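# Screw a plastic funnel onto a held glass vial

## Task

Turn the plastic funnel down onto the neck of the glass vial standing in its holder until it sits snug, and leave the vial upright with the funnel fitted. Squeezing or pressing the glass hard, or letting it fall more than a few centimetres, breaks it and fails the task.

## Robot and tools

Robot: two UR-style arms, left_arm and right_arm, each with a 140 mm two-finger gripper whose fingers can fold near the palm. Each arm stands on its own carriage on one floor track along y at x = 0. left_rail carries left_arm and is always the carriage toward +y; right_rail carries right_arm. These names do not match image sides. Arm bases sit at x = 0, y = carriage position_m, z = 0.04 m, facing +x.

Scene frame: fixed to the table. Table top is z = 0, +z up, +x the direction the arms face, +y to their left, y = 0 mid-track. The table edge is at x = 0.17 m. Reported end_effector_position (m), end_effector_quat_wxyz and velocities use this frame. end_effector_position is the point between the closed finger pads; fingertips extend about 33 mm past it (9 mm when fully open). Gripper axes: fingers point along +z, close along y, and a block sticks out about 10 cm toward +x.

execute_actions(actions, cameras): runs actions in order. Each action may hold "rows", "steps", "until" and device keys (left_rail, right_rail). An empty list just reports state. rows: up to 15 rows, one per 1/30 s step. Each row has 18 numbers in [-1, 1]: left dx, dy, dz, rx, ry, rz, left gripper position, force_limit, speed, then the same nine for the right arm. Both arms always appear. dx..rz are an offset, not a pose: measured from that arm's Hand target as it stood when the action began, along that Hand target's own axes. Every row counts from that same start, not from the prior row; a new action starts again from the current Hand target, so repeating an offset moves further. Scale: 1.0 = 0.6 m or 180 degrees; rx, ry, rz form one rotation vector. Sending six zeros re-commands the arm's present Hand target. steps: 1 to 450, at least the number of rows, default 15; after the last row the arm keeps heading for that row's target. Ramp offsets gradually (about +0.01 per row = 6 mm per step) to avoid jerks. The controller clips each command to within 150 mm and 16 degrees of the measured pose.

Gripper numbers (not offsets): position +1 = fully open (140 mm), about -0.8 pads touch, -1 closes until blocked. force_limit from -1 (about 14 N) through 0 (40 N) to +1 (58 N) for a slow close; faster closes squeeze much harder (up to about 116 N). speed -1 is about 30 mm/s, 0 about 140, +1 about 250. To keep a gripper unchanged resend its last three numbers; 0 is itself a command. For glass, close slowly with low force_limit and grip with the fingertip quarter of the pads.

Rails: {"left_rail": {"position_m": x}} sets an absolute carriage place (left -0.8 to 1.5 m, right -1.5 to 0.8 m), plus speed_m_s 0.01 to 1 and acceleration_factor 0.1 to 1; {"stop": true} brakes. Then wait with an action like {"steps": n, "until": {"left_rail": {"position_status": ["!=", "moving"]}}}. until conditions read only rail fields, with "=", "!=", "<", "<=", ">", ">="; {"all": {"status": "ended"}} and {"any": {"status": "ended"}} are also allowed. Carriages keep about 0.7 m apart; a target nearer than 0.78 m may stop short. An out-of-range value or unknown name rejects the whole call.

move(target, speed, blend, stop_force, zero, blocking, cameras): drives each gripper in a straight line. target is one 18-number row or a list of up to 15 rows, same layout and scale as rows; all offsets are from the Hand targets at the move's start. speed 0.002 to 0.5 m/s (default 0.25), turning limited to twice that in rad/s. blend in m rounds corners in a list. stop_force 4 to 80 N ends an arm's path when its wrist sensor feels that much push along the motion; unreliable while the gripper rotates, and omit it when backing off a contact. zero (default true) re-zeroes moving arms first. blocking=false returns early; then use wait or stop before new rows or moves. The result adds a move: line (done, off_target, held, fault, etc.) and limits such as paced or held.

wait(seconds 0 to 10), stop() brakes a running move, zoom_image(camera, region [x0,y0,x1,y1], max 504x504) enlarges part of the latest image from cam_high, cam_low, cam_close, cam_left_wrist or cam_right_wrist. zero_wrist_force(arm) tares the wrist sensor. read_manual(section) only returns licence text. finished_scene(scene) ends the scene for good; only call it once the funnel is snug and the vial stands upright unaided.

Result lines: Hand target (where next offsets start), Tool commands, object_status (0 moving, 1 blocked opening, 2 blocked closing = gripping, 3 reached position or pads met), position_measured in counts (3 open, 139 about 60 mm, 230 pads together), Joint positions and velocities (rail, then six joints), joint torques, Motor temperatures, Wrist force/torque in the gripper's own axes, rail position_m, position_status, position_answer, and Time used.

Avoid: squeezing or pressing the vial hard or dropping it; letting anything leave the table; arms or carriages bumping each other; pushing fingertips straight onto surfaces (they fold); twisting stiff parts with big torque; contact near 150 N or joint torque limits (wrist joints 49.1 N m), which freeze an arm for 10 s; and long stretched or loaded holds that overheat motors.

Each tool is called by a JSON object that holds its "api" and its "payload".

## Session

{"api": "execute_actions", "payload": {"actions": []}}

Scene clock: 0.00 s.
left_arm: end_effector_position=(+0.3563, +0.4786, +0.5790) position_measured=3 object_status=3 end_effector_quat_wxyz=(+0.000, +0.000, +1.000, +0.000) | right_arm: end_effector_position=(+0.3563, -0.3214, +0.5790) position_measured=3 object_status=3 end_effector_quat_wxyz=(+0.000, +0.000, +1.000, +0.000)
Joint positions: left_arm=[0.4 -0.28 -2.157 1.821 -1.235 -1.571 -0.281] | right_arm=[-0.4 -0.28 -2.157 1.821 -1.235 -1.571 -0.281]
Joint velocities: within noise
Joint torques (N m): no reading
Motor temperatures (°C): left_arm=[32 34 36 36 38 37] | right_arm=[33 30 35 39 36 39]
Wrist force (N): no reading
Wrist torque (N m): no reading
Wrist force, peak (N): no reading
Hand target: left_arm +0.3563, +0.4786, +0.5790; +0.000, +0.000, +1.000, +0.000 | right_arm +0.3563, -0.3214, +0.5790; +0.000, +0.000, +1.000, +0.000
Tool commands: left_gripper/position=+1.0 left_gripper/force_limit=+1.0 left_gripper/speed=+1.0 right_gripper/position=+1.0 right_gripper/force_limit=+1.0 right_gripper/speed=+1.0
left_rail: position_m=0.400 position_status=done
right_rail: position_m=-0.400 position_status=done

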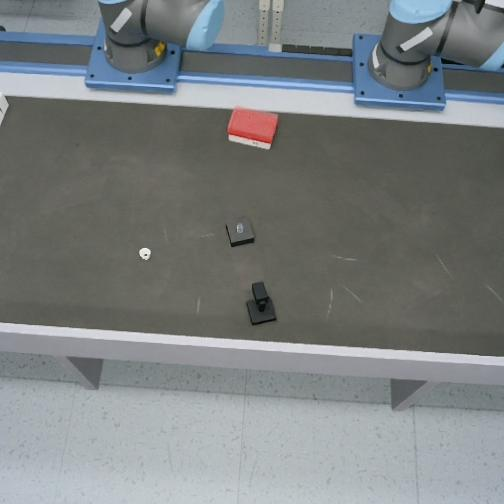

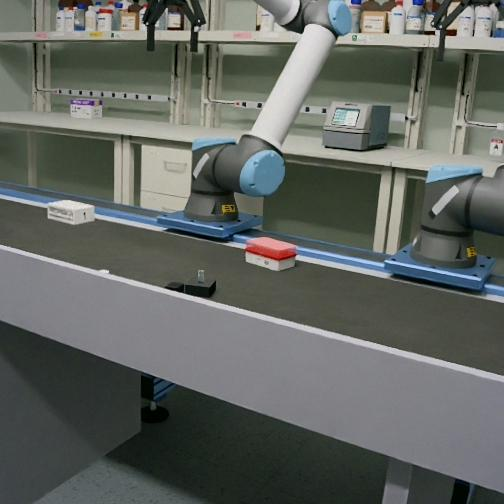

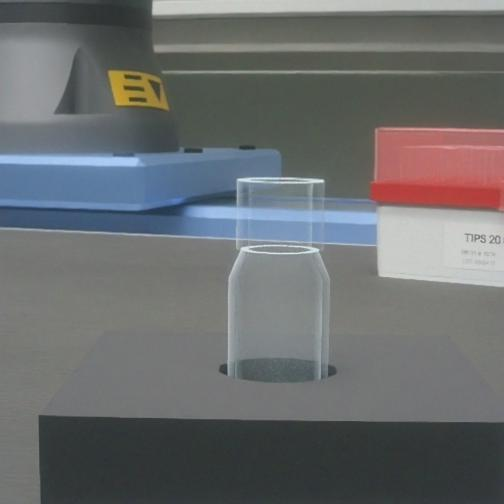

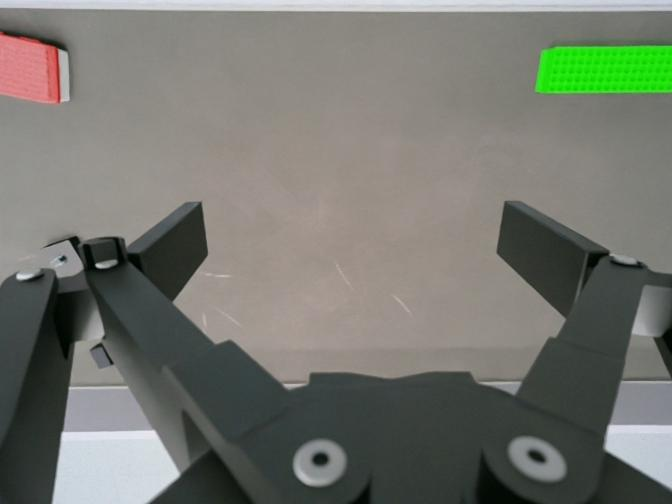

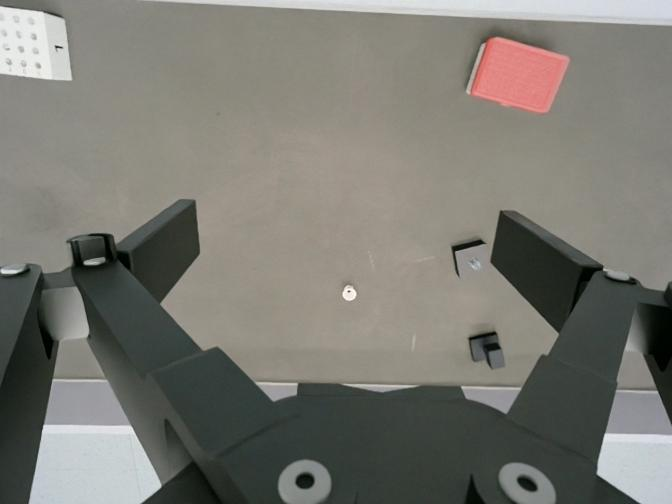

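{"api": "zoom_image", "payload": {"camera": "cam_right_wrist", "region": [319, 262, 379, 322]}}

{"api": "zoom_image", "payload": {"camera": "cam_low", "region": [60, 240, 220, 320]}}

{"api": "move", "payload": {"target": [0,0,0,0,0,0,1,1,1, -0.488,0.027,0.6,0,0,0,0.5,-1,1], "speed": 0.4}}

Scaled by 8.400 from the camera's 672x504 image, which has a finer 960x720 frame.

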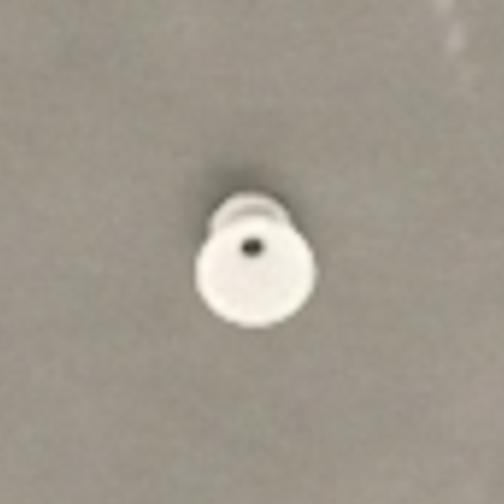

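Scaled by 3.150 from the camera's 504x504 image, which has a finer 720x720 frame.

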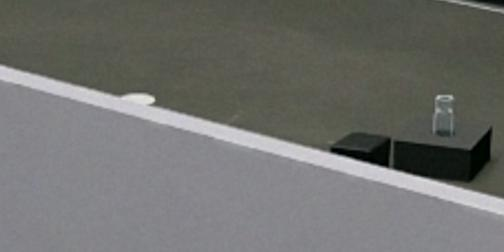

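Scene clock: 4.70 s.
left_arm: end_effector_position=(+0.3563, +0.4786, +0.5790) position_measured=3 object_status=3 end_effector_quat_wxyz=(+0.000, +0.000, +1.000, +0.000) | right_arm: end_effector_position=(+0.6491, -0.3052, +0.2191) position_measured=66 object_status=3 end_effector_quat_wxyz=(+0.000, +0.000, +1.000, +0.000)
Joint positions: left_arm=[0.4 -0.28 -2.157 1.821 -1.235 -1.571 -0.281] | right_arm=[-0.4 -0.124 -1.553 2.052 -2.07 -1.571 -0.124]
Joint velocities: within noise
Joint torques (N m): left_arm=[1.51 1.94 -42.22 -4.26 -0.47 -0.35] | right_arm=[6.16 -35.86 -48.67 -8.06 -3.1 3.23]
Motor temperatures (°C): left_arm=[32 34 36 36 38 37] | right_arm=[33 30 35 39 36 39]
Wrist force (N): left_arm=[0.1 -0.3 0.3] | right_arm=[0.1 -0.5 0.5]
Wrist torque (N m): left_arm=[-0.07 -0.02 -0.01] | right_arm=[-0.16 0.00 0.03]
Wrist force, peak (N): left_arm=[0.6 -0.6 0.1] | right_arm=[2.4 -0.5 -2.8]
Hand target: left_arm +0.3563, +0.4786, +0.5790; +0.000, +0.000, +1.000, +0.000 | right_arm +0.6492, -0.3052, +0.2190; +0.000, +0.000, +1.000, +0.000
Off the commanded pose: left_arm 0.000 m, 0 deg | right_arm 0.000 m, 0 deg.
left_rail: position_m=0.400 position_status=done
right_rail: position_m=-0.400 position_status=done
move: done

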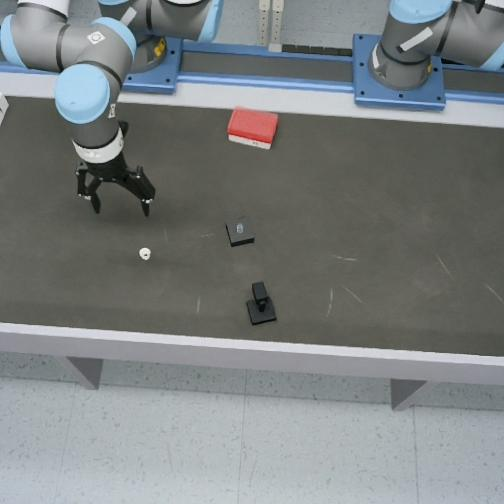

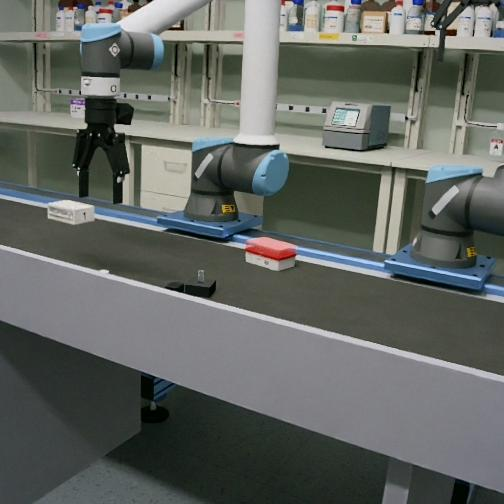

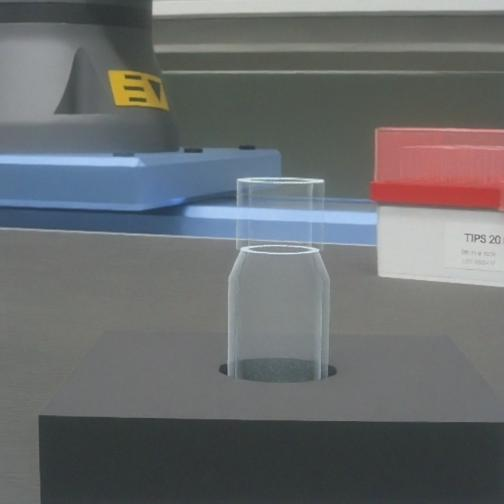

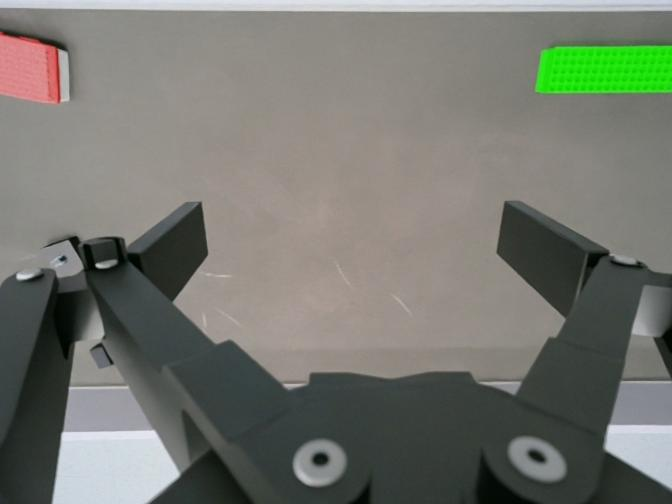

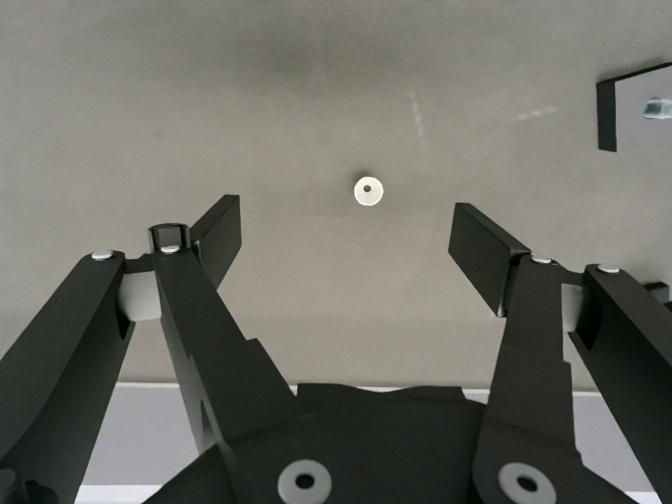

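{"api": "move", "payload": {"target": [0,0,0,0,0,0,1,1,1, -0.03,0.05,0.15,0,0,0,0.1,-1,1], "speed": 0.3, "cameras": ["cam_right_wrist","cam_low"]}}

{"api": "zoom_image", "payload": {"camera": "cam_low", "region": [60, 200, 160, 300]}}

{"api": "zoom_image", "payload": {"camera": "cam_right_wrist", "region": [280, 80, 480, 280]}}

Scene clock: 7.50 s.
left_arm: end_effector_position=(+0.3563, +0.4786, +0.5790) position_measured=3 object_status=3 end_effector_quat_wxyz=(+0.000, +0.000, +1.000, +0.000) | right_arm: end_effector_position=(+0.6671, -0.2752, +0.1290) position_measured=117 object_status=3 end_effector_quat_wxyz=(+0.000, +0.000, +1.000, +0.000)
Joint positions: left_arm=[0.4 -0.28 -2.157 1.821 -1.235 -1.571 -0.281] | right_arm=[-0.4 -0.075 -1.424 2.099 -2.246 -1.571 -0.075]
Joint velocities: within noise
Joint torques (N m): left_arm=[0.62 5.1 -40.91 -3.57 -0.29 -0.18] | right_arm=[7.91 -47.43 -43.92 -7.58 -3.03 2.92]
Motor temperatures (°C): left_arm=[32 34 36 36 38 37] | right_arm=[33 30 35 39 36 39]
Wrist force (N): left_arm=[0.1 -0.3 0.3] | right_arm=[-0.1 0.0 -0.3]
Wrist torque (N m): left_arm=[-0.06 -0.04 -0.01] | right_arm=[-0.02 0.03 0.02]
Wrist force, peak (N): left_arm=[0.8 0.4 0.4] | right_arm=[-0.6 0.3 2.6]
Hand target: left_arm +0.3563, +0.4786, +0.5790; +0.000, +0.000, +1.000, +0.000 | right_arm +0.6672, -0.2752, +0.1290; +0.000, +0.000, +1.000, +0.000
Off the commanded pose: left_arm 0.000 m, 0 deg | right_arm 0.000 m, 0 deg.
left_rail: position_m=0.400 position_status=done
right_rail: position_m=-0.400 position_status=done
move: done
Images, in order (width x height): cam_low 504x504, cam_right_wrist 672x504.

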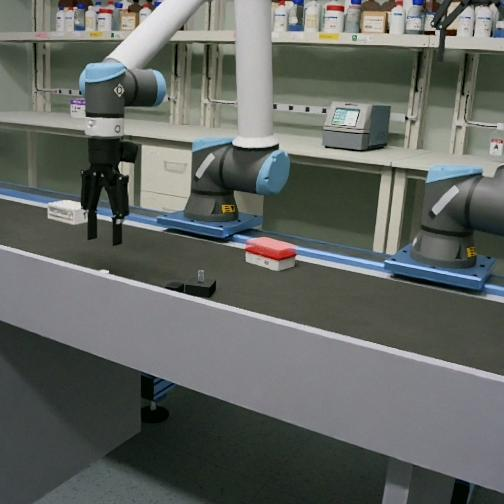

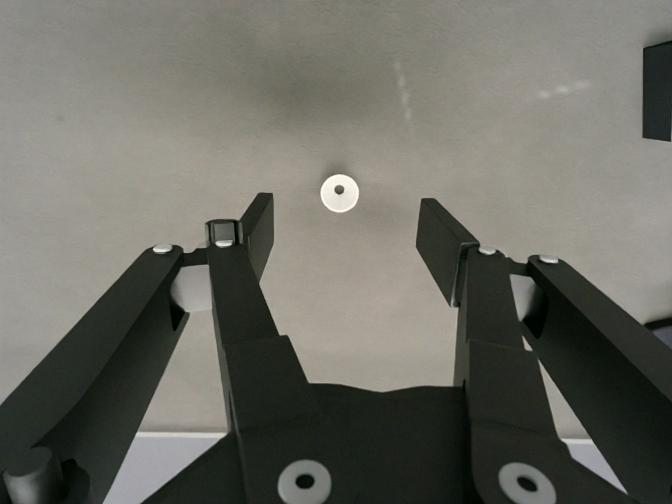

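Scaled by 5.040 from the camera's 504x504 image, which has a finer 720x720 frame.

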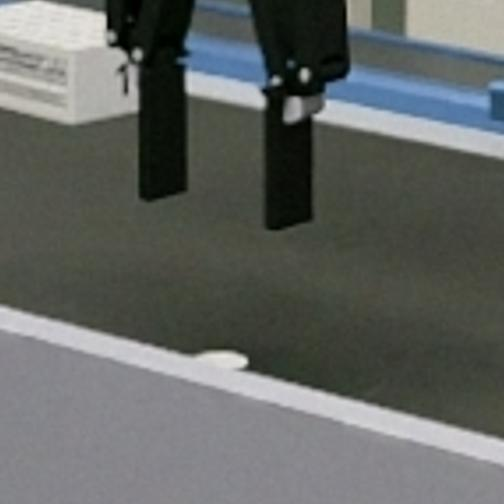

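Scaled by 2.520 from the camera's 672x504 image, which has a finer 960x720 frame.

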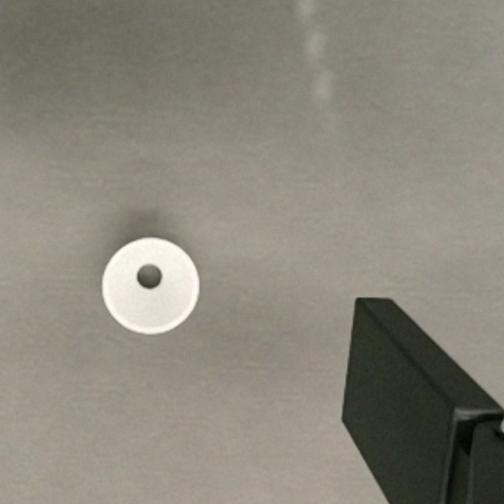

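{"api": "move", "payload": {"target": [[0,0,0,0,0,0,1,1,1, -0.006,0.004,0.1435,0,0,0,0.1,-1,1],[0,0,0,0,0,0,1,1,1, -0.006,0.004,0.1435,0,0,0,-1,-0.1,-1]], "speed": 0.15, "cameras": ["cam_right_wrist","cam_low","cam_high"]}}

{"api": "zoom_image", "payload": {"camera": "cam_low", "region": [60, 220, 140, 300]}}

{"api": "zoom_image", "payload": {"camera": "cam_right_wrist", "region": [250, 150, 450, 300]}}

Scene clock: 14.00 s.
left_arm: end_effector_position=(+0.3563, +0.4786, +0.5790) position_measured=3 object_status=3 end_effector_quat_wxyz=(+0.000, +0.000, +1.000, +0.000) | right_arm: end_effector_position=(+0.6708, -0.2728, +0.0429) position_measured=194 object_status=0 end_effector_quat_wxyz=(+0.000, +0.000, +1.000, +0.000)
Joint positions: left_arm=[0.4 -0.28 -2.157 1.821 -1.235 -1.571 -0.28] | right_arm=[-0.4 -0.071 -1.304 2.151 -2.418 -1.571 -0.071]
Joint velocities: within noise
Joint torques (N m): left_arm=[-0.79 5.81 -38.19 -3.47 -0.12 -0.49] | right_arm=[5.88 -50.81 -28.72 -6.69 -1.8 2.96]
Motor temperatures (°C): left_arm=[32 34 36 36 38 37] | right_arm=[33 30 35 39 36 39]
Wrist force (N): left_arm=[0.0 -0.3 0.7] | right_arm=[0.5 -0.5 -4.9]
Wrist torque (N m): left_arm=[-0.06 -0.01 0.00] | right_arm=[-0.16 0.00 0.02]
Wrist force, peak (N): left_arm=[-0.1 -0.5 0.6] | right_arm=[0.7 -0.6 -5.4]
Hand target: left_arm +0.3563, +0.4786, +0.5790; +0.000, +0.000, +1.000, +0.000 | right_arm +0.6708, -0.2728, +0.0429; +0.000, +0.000, +1.000, +0.000
Off the commanded pose: left_arm 0.000 m, 0 deg | right_arm 0.000 m, 0 deg.
left_rail: position_m=0.400 position_status=done
right_rail: position_m=-0.400 position_status=done
move: done
Images, in order (width x height): cam_high 504x504, cam_low 504x504, cam_right_wrist 672x504.

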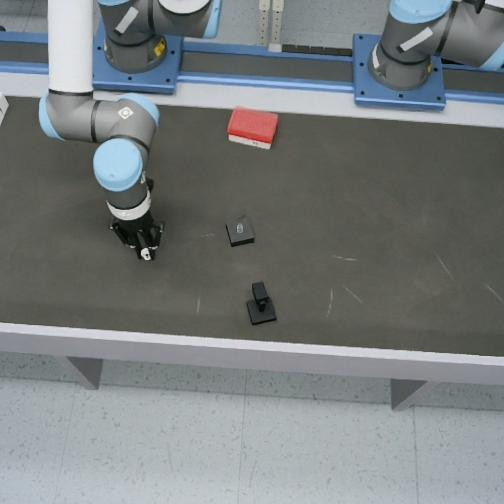

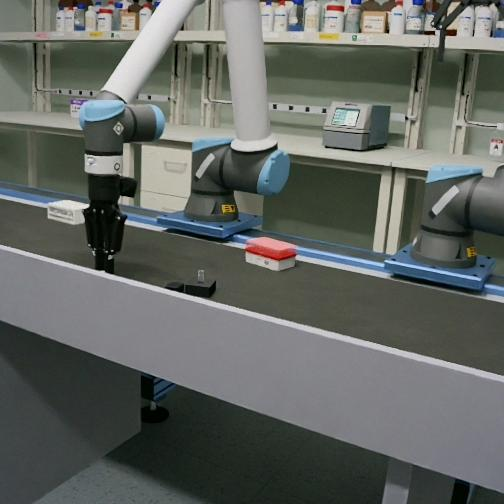

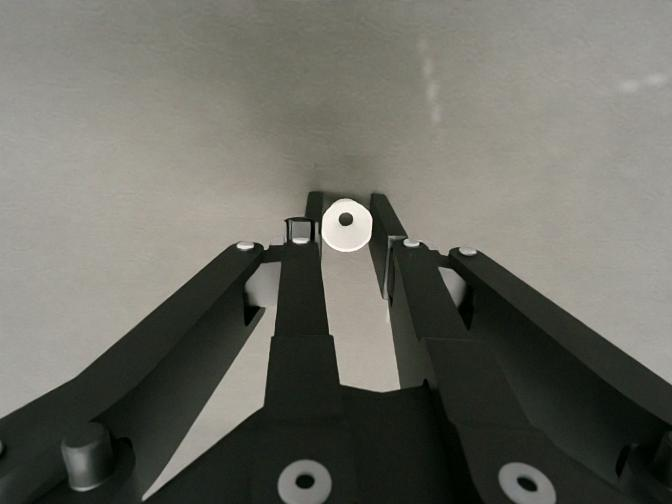

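Scaled by 6.300 from the camera's 504x504 image, which has a finer 720x720 frame.

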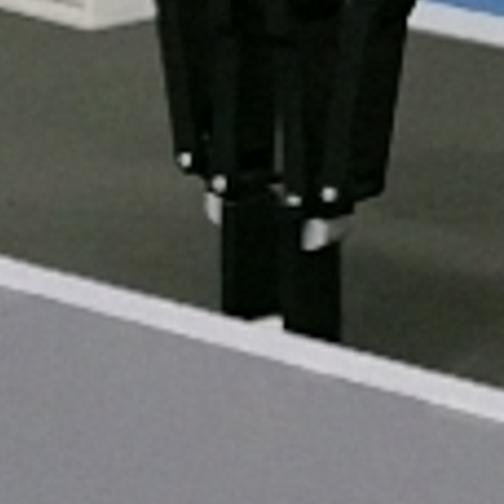

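Scaled by 2.520 from the camera's 672x504 image, which has a finer 960x720 frame.

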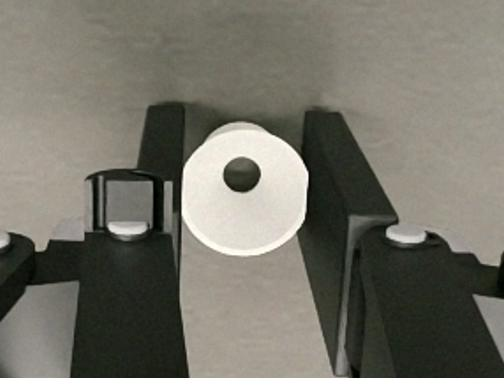

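{"api": "wait", "payload": {"seconds": 0.5, "cameras": ["cam_right_wrist"]}}

Scene clock: 15.17 s.
left_arm: end_effector_position=(+0.3563, +0.4786, +0.5790) position_measured=3 object_status=3 end_effector_quat_wxyz=(+0.000, +0.000, +1.000, +0.000) | right_arm: end_effector_position=(+0.6708, -0.2728, +0.0429) position_measured=194 object_status=2 end_effector_quat_wxyz=(+0.000, +0.000, +1.000, +0.000)
Joint positions: left_arm=[0.4 -0.28 -2.157 1.821 -1.235 -1.571 -0.28] | right_arm=[-0.4 -0.071 -1.304 2.151 -2.418 -1.571 -0.071]
Joint velocities: within noise
Joint torques (N m): left_arm=[1.71 7.55 -38.31 -3.21 -0.45 -0.8] | right_arm=[4.54 -51.47 -30.46 -5.64 -1.94 3.02]
Motor temperatures (°C): left_arm=[32 34 36 36 38 37] | right_arm=[33 30 35 39 36 39]
Wrist force (N): left_arm=[0.0 0.0 0.3] | right_arm=[0.3 -0.2 -5.0]
Wrist torque (N m): left_arm=[0.01 0.01 0.00] | right_arm=[-0.07 0.03 0.02]
Wrist force, peak (N): left_arm=[0.2 -0.2 0.7] | right_arm=[1.3 -0.5 -5.3]
Hand target: left_arm +0.3563, +0.4786, +0.5790; +0.000, +0.000, +1.000, +0.000 | right_arm +0.6708, -0.2728, +0.0429; +0.000, +0.000, +1.000, +0.000
Tool commands: left_gripper/position=+1.0 left_gripper/force_limit=+1.0 left_gripper/speed=+1.0 right_gripper/position=-1.0 right_gripper/force_limit=-0.1 right_gripper/speed=-1.0
Off the commanded pose: left_arm 0.000 m, 0 deg | right_arm 0.000 m, 0 deg.
left_rail: position_m=0.400 position_status=done
right_rail: position_m=-0.400 position_status=done
wait: 0.50 s; at rest from the start
Images, in order (width x height): cam_right_wrist 672x504.

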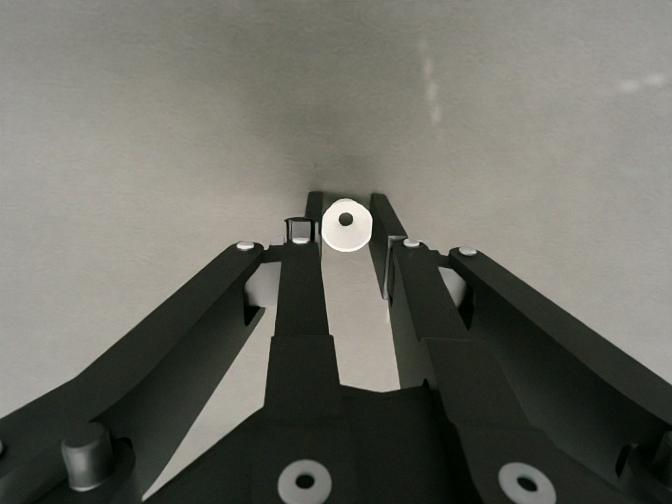

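{"api": "move", "payload": {"target": [[0,0,0,0,0,0,1,1,1, 0,0,-0.08,0,0,0,-1,-0.1,-1],[0,0,0,0,0,0,1,1,1, 0.128,0.372,-0.21,0,0,0,-1,-0.1,-1]], "speed": [0.15,0.3], "blend": 0.03}}

{"api": "zoom_image", "payload": {"camera": "cam_right_wrist", "region": [200, 100, 500, 325]}}

Scene clock: 17.77 s.
left_arm: end_effector_position=(+0.3563, +0.4786, +0.5790) position_measured=3 object_status=3 end_effector_quat_wxyz=(+0.000, +0.000, +1.000, +0.000) | right_arm: end_effector_position=(+0.5940, -0.0497, +0.1689) position_measured=194 object_status=2 end_effector_quat_wxyz=(+0.000, +0.000, +1.000, +0.000)
Joint positions: left_arm=[0.4 -0.28 -2.157 1.821 -1.235 -1.571 -0.281] | right_arm=[-0.4 0.278 -1.451 2.044 -2.164 -1.571 0.278]
Joint velocities: within noise
Joint torques (N m): left_arm=[-1.16 7.25 -38.52 -3.56 -0.66 -0.48] | right_arm=[7.72 -42.84 -47 -1.43 -3.07 3.58]
Motor temperatures (°C): left_arm=[32 34 36 36 38 37] | right_arm=[33 30 35 39 36 39]
Wrist force (N): left_arm=[0.0 -0.3 0.4] | right_arm=[0.1 0.0 0.5]
Wrist torque (N m): left_arm=[-0.06 -0.01 0.00] | right_arm=[-0.04 -0.02 0.01]
Wrist force, peak (N): left_arm=[0.8 -0.3 0.3] | right_arm=[0.6 -0.1 -5.5]
Hand target: left_arm +0.3563, +0.4786, +0.5790; +0.000, +0.000, +1.000, +0.000 | right_arm +0.5940, -0.0496, +0.1689; +0.000, +0.000, +1.000, +0.000
Off the commanded pose: left_arm 0.000 m, 0 deg | right_arm 0.000 m, 0 deg.
left_rail: position_m=0.400 position_status=done
right_rail: position_m=-0.400 position_status=done
move: done; blend cut to 0.024 m at target 1

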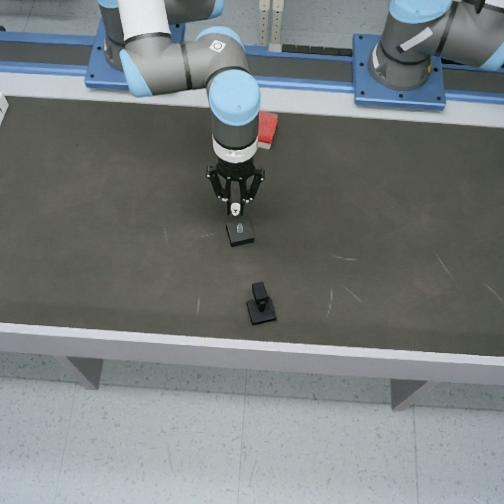

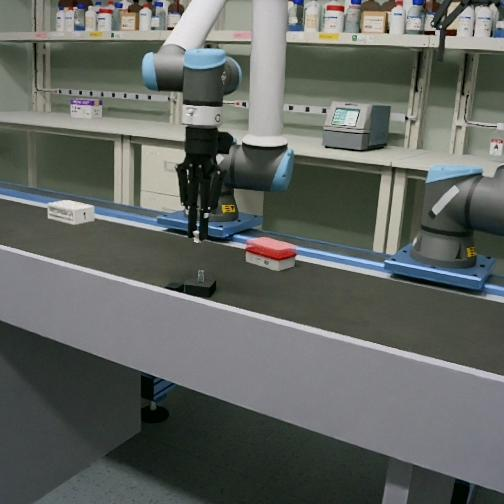

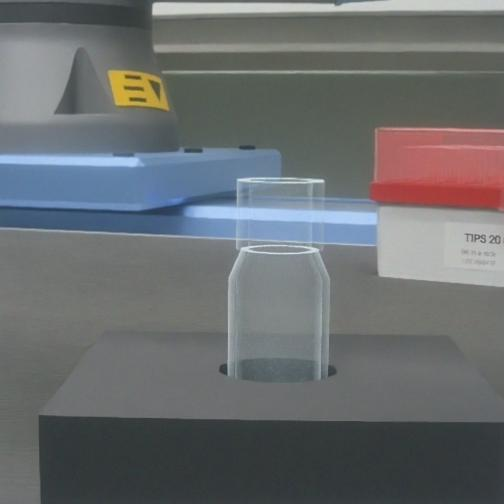

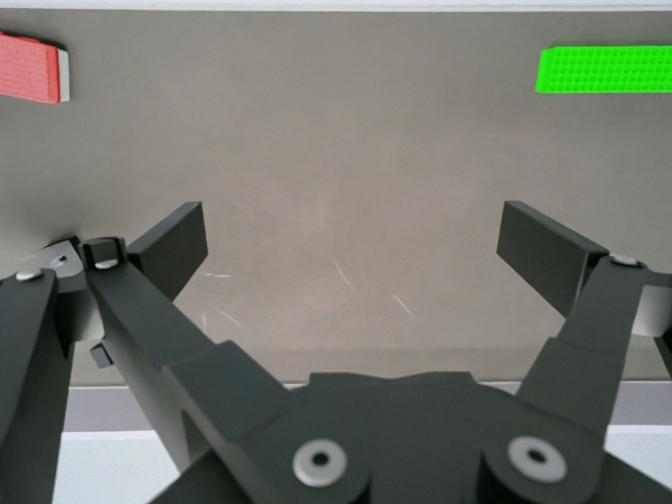

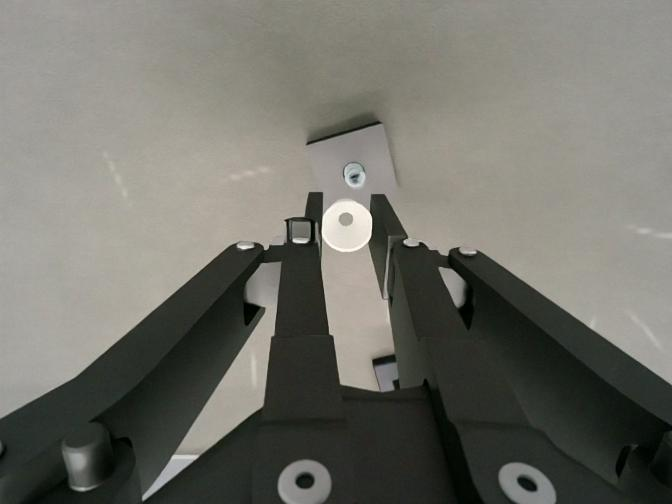

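Scaled by 1.680 from the camera's 672x504 image, which has a finer 960x720 frame.

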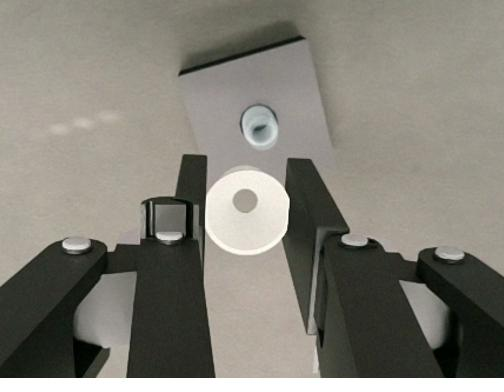

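{"api": "move", "payload": {"target": [[0,0,0,0,0,0,1,1,1, 0.003,0.003,0.02,0,0,-0.5,-1,-0.1,-1],[0,0,0,0,0,0,1,1,1, 0.0066,0.0064,0.04,0,0,-0.99,-1,-0.1,-1],[0,0,0,0,0,0,1,1,1, 0.01,0.009,0.06,0,0,0.5,-1,-0.1,-1],[0,0,0,0,0,0,1,1,1, 0.0133,0.0128,0.073,0,0,0,-1,-0.1,-1]], "speed": 0.5, "blend": 0.01, "cameras": ["cam_close","cam_right_wrist"]}}

{"api": "zoom_image", "payload": {"camera": "cam_right_wrist", "region": [250, 120, 450, 270]}}

Scene clock: 28.73 s.
left_arm: end_effector_position=(+0.3563, +0.4786, +0.5790) position_measured=3 object_status=3 end_effector_quat_wxyz=(+0.000, +0.000, +1.000, +0.000) | right_arm: end_effector_position=(+0.5860, -0.0420, +0.1251) position_measured=194 object_status=2 end_effector_quat_wxyz=(+0.000, +0.000, +1.000, +0.000)
Joint positions: left_arm=[0.4 -0.28 -2.157 1.821 -1.235 -1.571 -0.281] | right_arm=[-0.4 0.292 -1.407 2.087 -2.251 -1.571 -5.991]
Joint velocities: within noise
Joint torques (N m): left_arm=[0.72 13.72 -37.66 -3.98 -0.57 -0.52] | right_arm=[-14.55 -73.04 -32.35 -6.27 3.92 -3.38]
Motor temperatures (°C): left_arm=[32 34 36 36 38 37] | right_arm=[33 30 35 39 36 39]
Wrist force (N): left_arm=[-0.2 0.0 0.2] | right_arm=[-0.5 -0.7 -0.1]
Wrist torque (N m): left_arm=[-0.01 0.03 0.00] | right_arm=[-0.16 0.11 0.02]
Wrist force, peak (N): left_arm=[0.0 -0.6 0.8] | right_arm=[0.2 -0.3 1.2]
Hand target: left_arm +0.3563, +0.4786, +0.5790; +0.000, +0.000, +1.000, +0.000 | right_arm +0.5860, -0.0420, +0.1251; +0.000, +0.000, +1.000, +0.000
Off the commanded pose: left_arm 0.000 m, 0 deg | right_arm 0.000 m, 0 deg.
left_rail: position_m=0.400 position_status=done
right_rail: position_m=-0.400 position_status=done
move: done
Images, in order (width x height): cam_close 504x504, cam_right_wrist 672x504.

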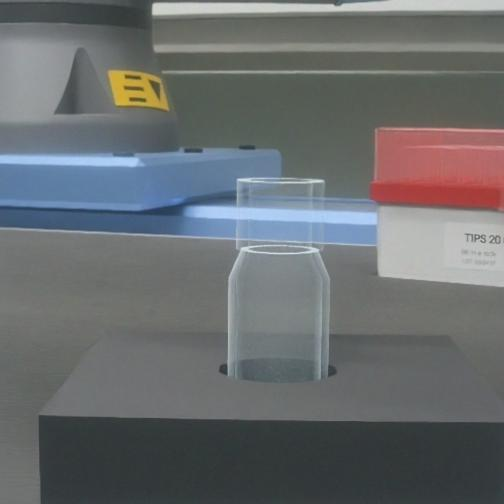

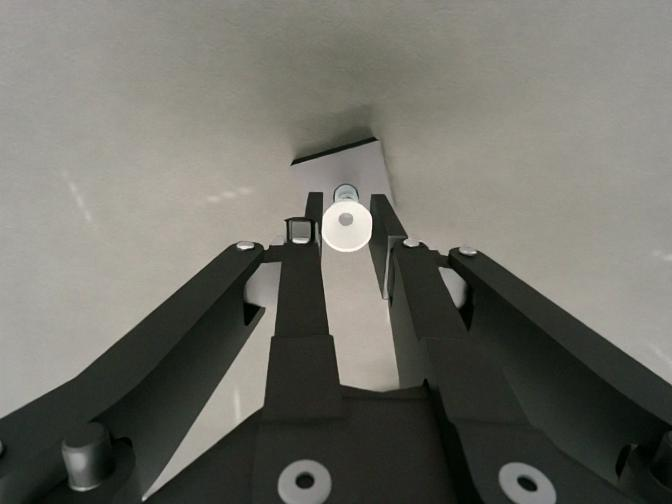

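Scaled by 2.520 from the camera's 672x504 image, which has a finer 960x720 frame.

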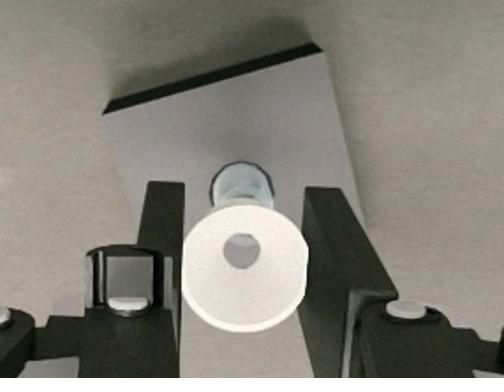

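{"api": "move", "payload": {"target": [0,0,0,0,0,0,1,1,1, 0,0,0.033,0,0,0,-1,-0.1,-1], "speed": 0.1, "stop_force": 5, "cameras": ["cam_close","cam_right_wrist"]}}

{"api": "zoom_image", "payload": {"camera": "cam_right_wrist", "region": [250, 120, 450, 270]}}

Scene clock: 30.80 s.
left_arm: end_effector_position=(+0.3563, +0.4786, +0.5790) position_measured=3 object_status=3 end_effector_quat_wxyz=(+0.000, +0.000, +1.000, +0.000) | right_arm: end_effector_position=(+0.5860, -0.0420, +0.1053) position_measured=194 object_status=2 end_effector_quat_wxyz=(+0.000, +0.000, +1.000, +0.000)
Joint positions: left_arm=[0.4 -0.28 -2.157 1.821 -1.235 -1.571 -0.281] | right_arm=[-0.4 0.292 -1.383 2.102 -2.291 -1.571 -5.991]
Joint velocities: within noise
Joint torques (N m): left_arm=[0.33 13.81 -37.81 -3.54 -0.62 -0.66] | right_arm=[-8.85 -48.75 -30.94 -7.39 3.76 -2.05]
Motor temperatures (°C): left_arm=[32 34 36 36 38 37] | right_arm=[33 30 35 39 36 39]
Wrist force (N): left_arm=[0.5 -0.4 0.3] | right_arm=[0.1 -0.3 -0.2]
Wrist torque (N m): left_arm=[-0.09 -0.12 -0.01] | right_arm=[-0.11 -0.02 0.02]
Wrist force, peak (N): left_arm=[-0.1 0.0 0.8] | right_arm=[-0.3 -0.8 -0.6]
Hand target: left_arm +0.3563, +0.4786, +0.5790; +0.000, +0.000, +1.000, +0.000 | right_arm +0.5860, -0.0420, +0.1053; +0.000, +0.000, +1.000, +0.000
Off the commanded pose: left_arm 0.000 m, 0 deg | right_arm 0.000 m, 0 deg.
left_rail: position_m=0.400 position_status=done
right_rail: position_m=-0.400 position_status=done
move: done
Images, in order (width x height): cam_close 504x504, cam_right_wrist 672x504.

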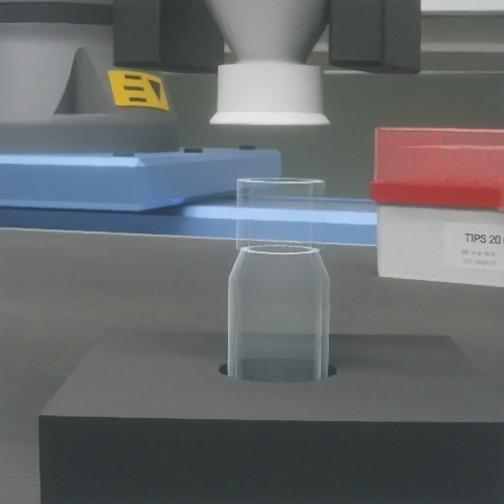

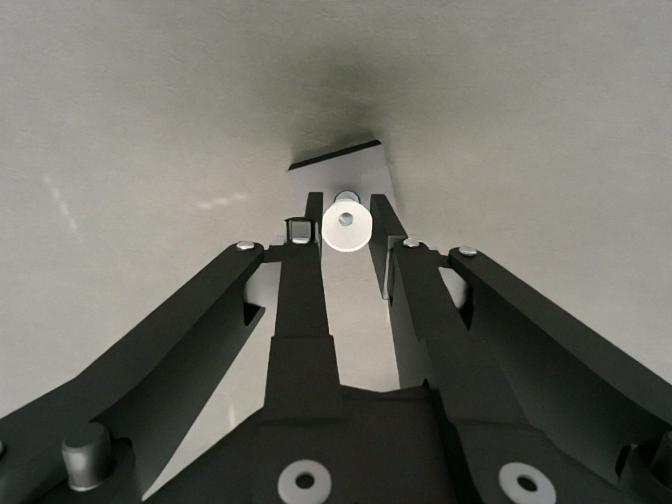

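Scaled by 2.520 from the camera's 672x504 image, which has a finer 960x720 frame.

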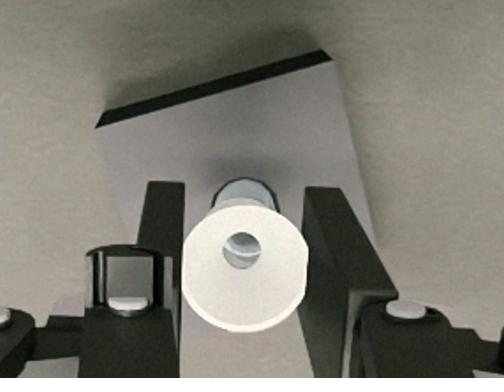

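{"api": "zoom_image", "payload": {"camera": "cam_right_wrist", "region": [326, 184, 366, 254]}}

Scaled by 7.200 from the camera's 672x504 image, which has a finer 960x720 frame.

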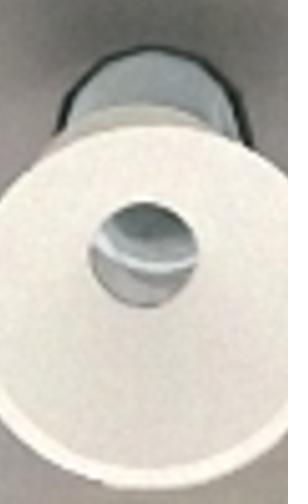

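{"api": "move", "payload": {"target": [[0,0,0,0,0,0,1,1,1, 0,0.003,0.006,0,0,0,-1,-0.1,-1],[0,0,0,0,0,0,1,1,1, 0,0.003,0.024,0,0,0,-1,-0.1,-1]], "speed": [0.05,0.012], "stop_force": 4, "cameras": ["cam_close","cam_right_wrist"]}}

{"api": "zoom_image", "payload": {"camera": "cam_close", "region": [180, 60, 380, 260]}}

{"api": "zoom_image", "payload": {"camera": "cam_right_wrist", "region": [326, 184, 366, 254]}}

Scene clock: 34.80 s.
left_arm: end_effector_position=(+0.3563, +0.4786, +0.5790) position_measured=3 object_status=3 end_effector_quat_wxyz=(+0.000, +0.000, +1.000, +0.000) | right_arm: end_effector_position=(+0.5860, -0.0402, +0.0965) position_measured=194 object_status=2 end_effector_quat_wxyz=(+0.000, +0.000, +1.000, +0.000)
Joint positions: left_arm=[0.4 -0.28 -2.157 1.821 -1.235 -1.571 -0.281] | right_arm=[-0.4 0.295 -1.37 2.107 -2.308 -1.571 -5.989]
Joint velocities: within noise
Joint torques (N m): left_arm=[2.77 13.94 -38.45 -3.35 -0.71 -0.52] | right_arm=[0.14 -76.35 -41.15 -2.06 3.28 3.18]
Motor temperatures (°C): left_arm=[32 34 36 36 38 37] | right_arm=[33 30 35 39 36 39]
Wrist force (N): left_arm=[0.4 -0.3 0.3] | right_arm=[0.0 -0.4 -1.4]
Wrist torque (N m): left_arm=[-0.07 -0.08 -0.01] | right_arm=[-0.19 0.04 0.00]
Wrist force, peak (N): left_arm=[0.1 -0.2 0.9] | right_arm=[0.5 0.5 -5.5]
Hand target: left_arm +0.3563, +0.4786, +0.5790; +0.000, +0.000, +1.000, +0.000 | right_arm +0.5860, -0.0402, +0.0965; +0.000, +0.000, +1.000, +0.000 (not the last commanded pose)
Off the commanded pose: left_arm 0.000 m, 0 deg | right_arm 0.006 m, 0 deg.
left_rail: position_m=0.400 position_status=done
right_rail: position_m=-0.400 position_status=done
move: contact (right_arm); path passed 1 of 2 targets
Images, in order (width x height): cam_close 504x504, cam_right_wrist 672x504.

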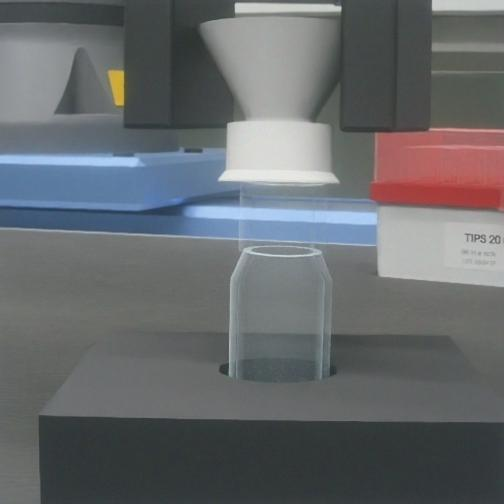

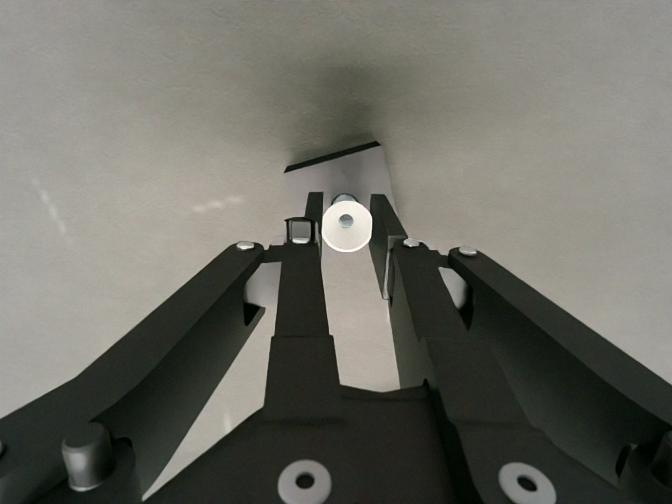

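Scaled by 2.520 from the camera's 504x504 image, which has a finer 720x720 frame.

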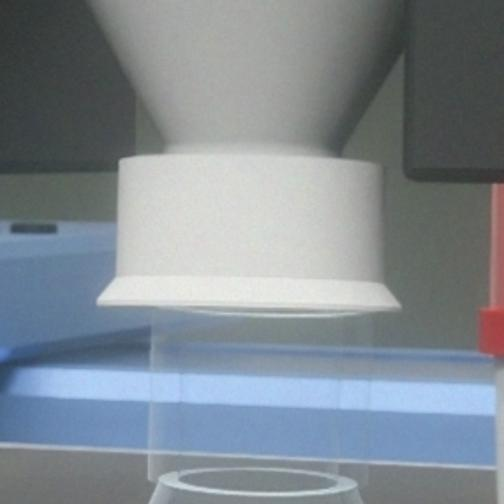

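Scaled by 7.200 from the camera's 672x504 image, which has a finer 960x720 frame.

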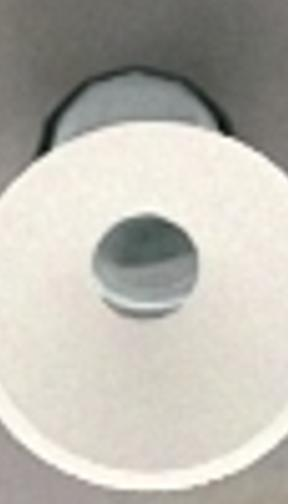

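{"api": "move", "payload": {"target": [[0,0,0,0,0,0,1,1,1, 0,0,-0.0025,0,0,0,-1,-0.1,-1],[0,0,0,0,0,0,1,1,1, -0.0025,0.0013,-0.0025,0,0,0,-1,-0.1,-1],[0,0,0,0,0,0,1,1,1, -0.0025,0.0013,0.013,0,0,0,-1,-0.1,-1]], "speed": [0.05,0.03,0.012], "stop_force": 4, "cameras": ["cam_close","cam_right_wrist"]}}

{"api": "zoom_image", "payload": {"camera": "cam_close", "region": [180, 60, 380, 260]}}

{"api": "zoom_image", "payload": {"camera": "cam_right_wrist", "region": [326, 184, 366, 254]}}

Scene clock: 40.03 s.
left_arm: end_effector_position=(+0.3563, +0.4786, +0.5790) position_measured=3 object_status=3 end_effector_quat_wxyz=(+0.000, +0.000, +1.000, +0.000) | right_arm: end_effector_position=(+0.5875, -0.0394, +0.0919) position_measured=194 object_status=2 end_effector_quat_wxyz=(+0.000, +0.000, +1.000, +0.000)
Joint positions: left_arm=[0.4 -0.28 -2.157 1.821 -1.235 -1.571 -0.28] | right_arm=[-0.4 0.295 -1.362 2.107 -2.316 -1.571 -5.988]
Joint velocities: within noise
Joint torques (N m): left_arm=[1.53 16.5 -37.72 -3.67 -0.42 -0.52] | right_arm=[2.81 -76.8 -40.96 -2.14 3.24 3.16]
Motor temperatures (°C): left_arm=[32 34 36 36 38 37] | right_arm=[33 30 35 39 36 39]
Wrist force (N): left_arm=[0.1 -0.2 0.4] | right_arm=[0.1 -0.7 -1.6]
Wrist torque (N m): left_arm=[-0.04 -0.03 0.00] | right_arm=[-0.15 -0.01 0.01]
Wrist force, peak (N): left_arm=[0.2 -0.7 0.7] | right_arm=[0.1 -0.5 -7.1]
Hand target: left_arm +0.3563, +0.4786, +0.5790; +0.000, +0.000, +1.000, +0.000 | right_arm +0.5876, -0.0394, +0.0919; +0.000, +0.000, +1.000, +0.000 (not the last commanded pose)
Off the commanded pose: left_arm 0.000 m, 0 deg | right_arm 0.003 m, 0 deg.
left_rail: position_m=0.400 position_status=done
right_rail: position_m=-0.400 position_status=done
move: contact (right_arm); path passed 2 of 3 targets
Images, in order (width x height): cam_close 504x504, cam_right_wrist 672x504.

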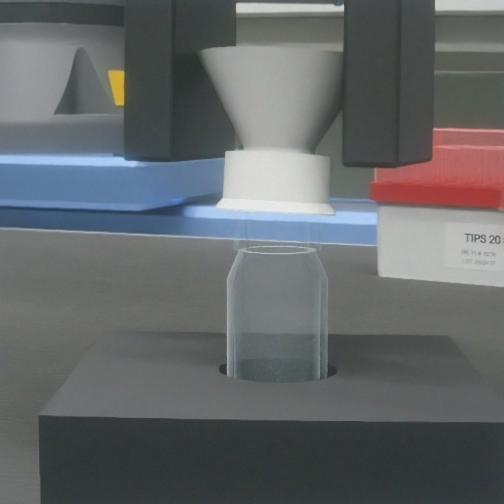

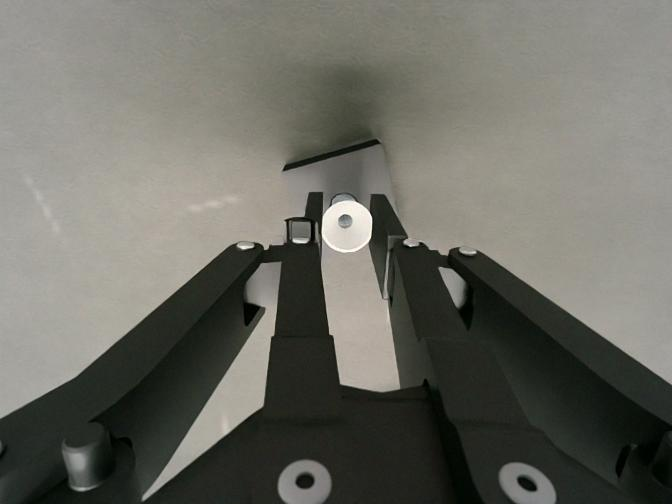

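Scaled by 2.520 from the camera's 504x504 image, which has a finer 720x720 frame.

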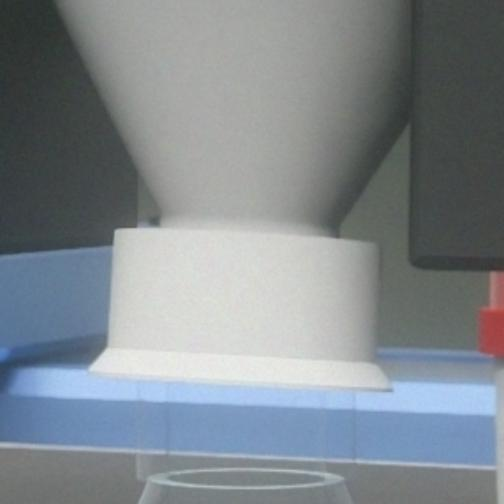

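Scaled by 7.200 from the camera's 672x504 image, which has a finer 960x720 frame.

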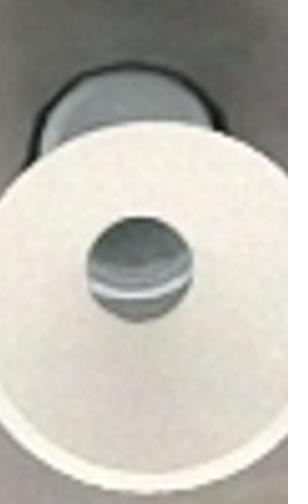

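{"api": "move", "payload": {"target": [[0,0,0,0,0,0,1,1,1, 0,0.001,0.0,0,0,0,-1,-0.1,-1],[0,0,0,0,0,0,1,1,1, 0,0.001,0.002,0,0,0.5,-1,-0.1,-1]], "speed": [0.02,0.5], "cameras": ["cam_close"]}}

{"api": "zoom_image", "payload": {"camera": "cam_close", "region": [180, 60, 380, 260]}}

Scene clock: 44.00 s.
left_arm: end_effector_position=(+0.3563, +0.4786, +0.5790) position_measured=3 object_status=3 end_effector_quat_wxyz=(+0.000, +0.000, +1.000, +0.000) | right_arm: end_effector_position=(+0.5876, -0.0388, +0.0907) position_measured=194 object_status=2 end_effector_quat_wxyz=(+0.000, +0.707, +0.707, +0.000)
Joint positions: left_arm=[0.4 -0.28 -2.157 1.821 -1.235 -1.571 -0.281] | right_arm=[-0.4 0.296 -1.36 2.107 -2.319 -1.571 -4.416]
Joint velocities: within noise
Joint torques (N m): left_arm=[-0.27 14.89 -38.78 -3.27 -0.61 -1.05] | right_arm=[7.75 -45.15 -38.91 -0.78 -3.22 3.43]
Motor temperatures (°C): left_arm=[32 34 36 36 38 37] | right_arm=[33 30 35 39 36 39]
Wrist force (N): left_arm=[-0.1 0.1 0.3] | right_arm=[0.9 0.5 -4.7]
Wrist torque (N m): left_arm=[0.02 0.02 0.00] | right_arm=[-0.06 -0.06 0.00]
Wrist force, peak (N): left_arm=[0.3 0.2 0.9] | right_arm=[0.9 1.1 -9.4]
Hand target: left_arm +0.3563, +0.4786, +0.5790; +0.000, +0.000, +1.000, +0.000 | right_arm +0.5876, -0.0388, +0.0907; +0.000, +0.707, +0.707, +0.000
Off the commanded pose: left_arm 0.000 m, 0 deg | right_arm 0.000 m, 0 deg.
left_rail: position_m=0.400 position_status=done
right_rail: position_m=-0.400 position_status=done
move: done
Images, in order (width x height): cam_close 504x504.

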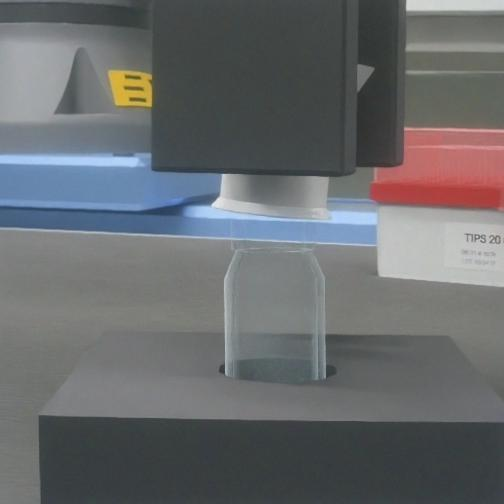

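Scaled by 2.520 from the camera's 504x504 image, which has a finer 720x720 frame.

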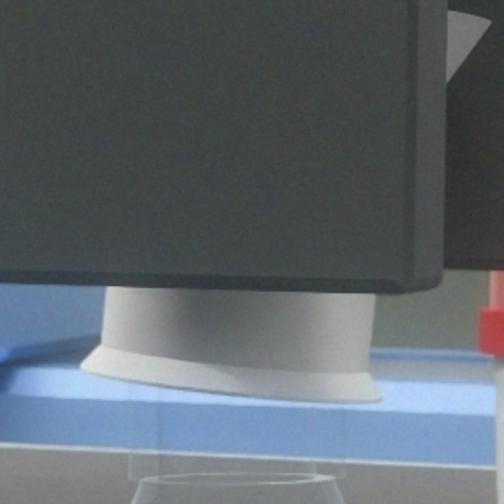

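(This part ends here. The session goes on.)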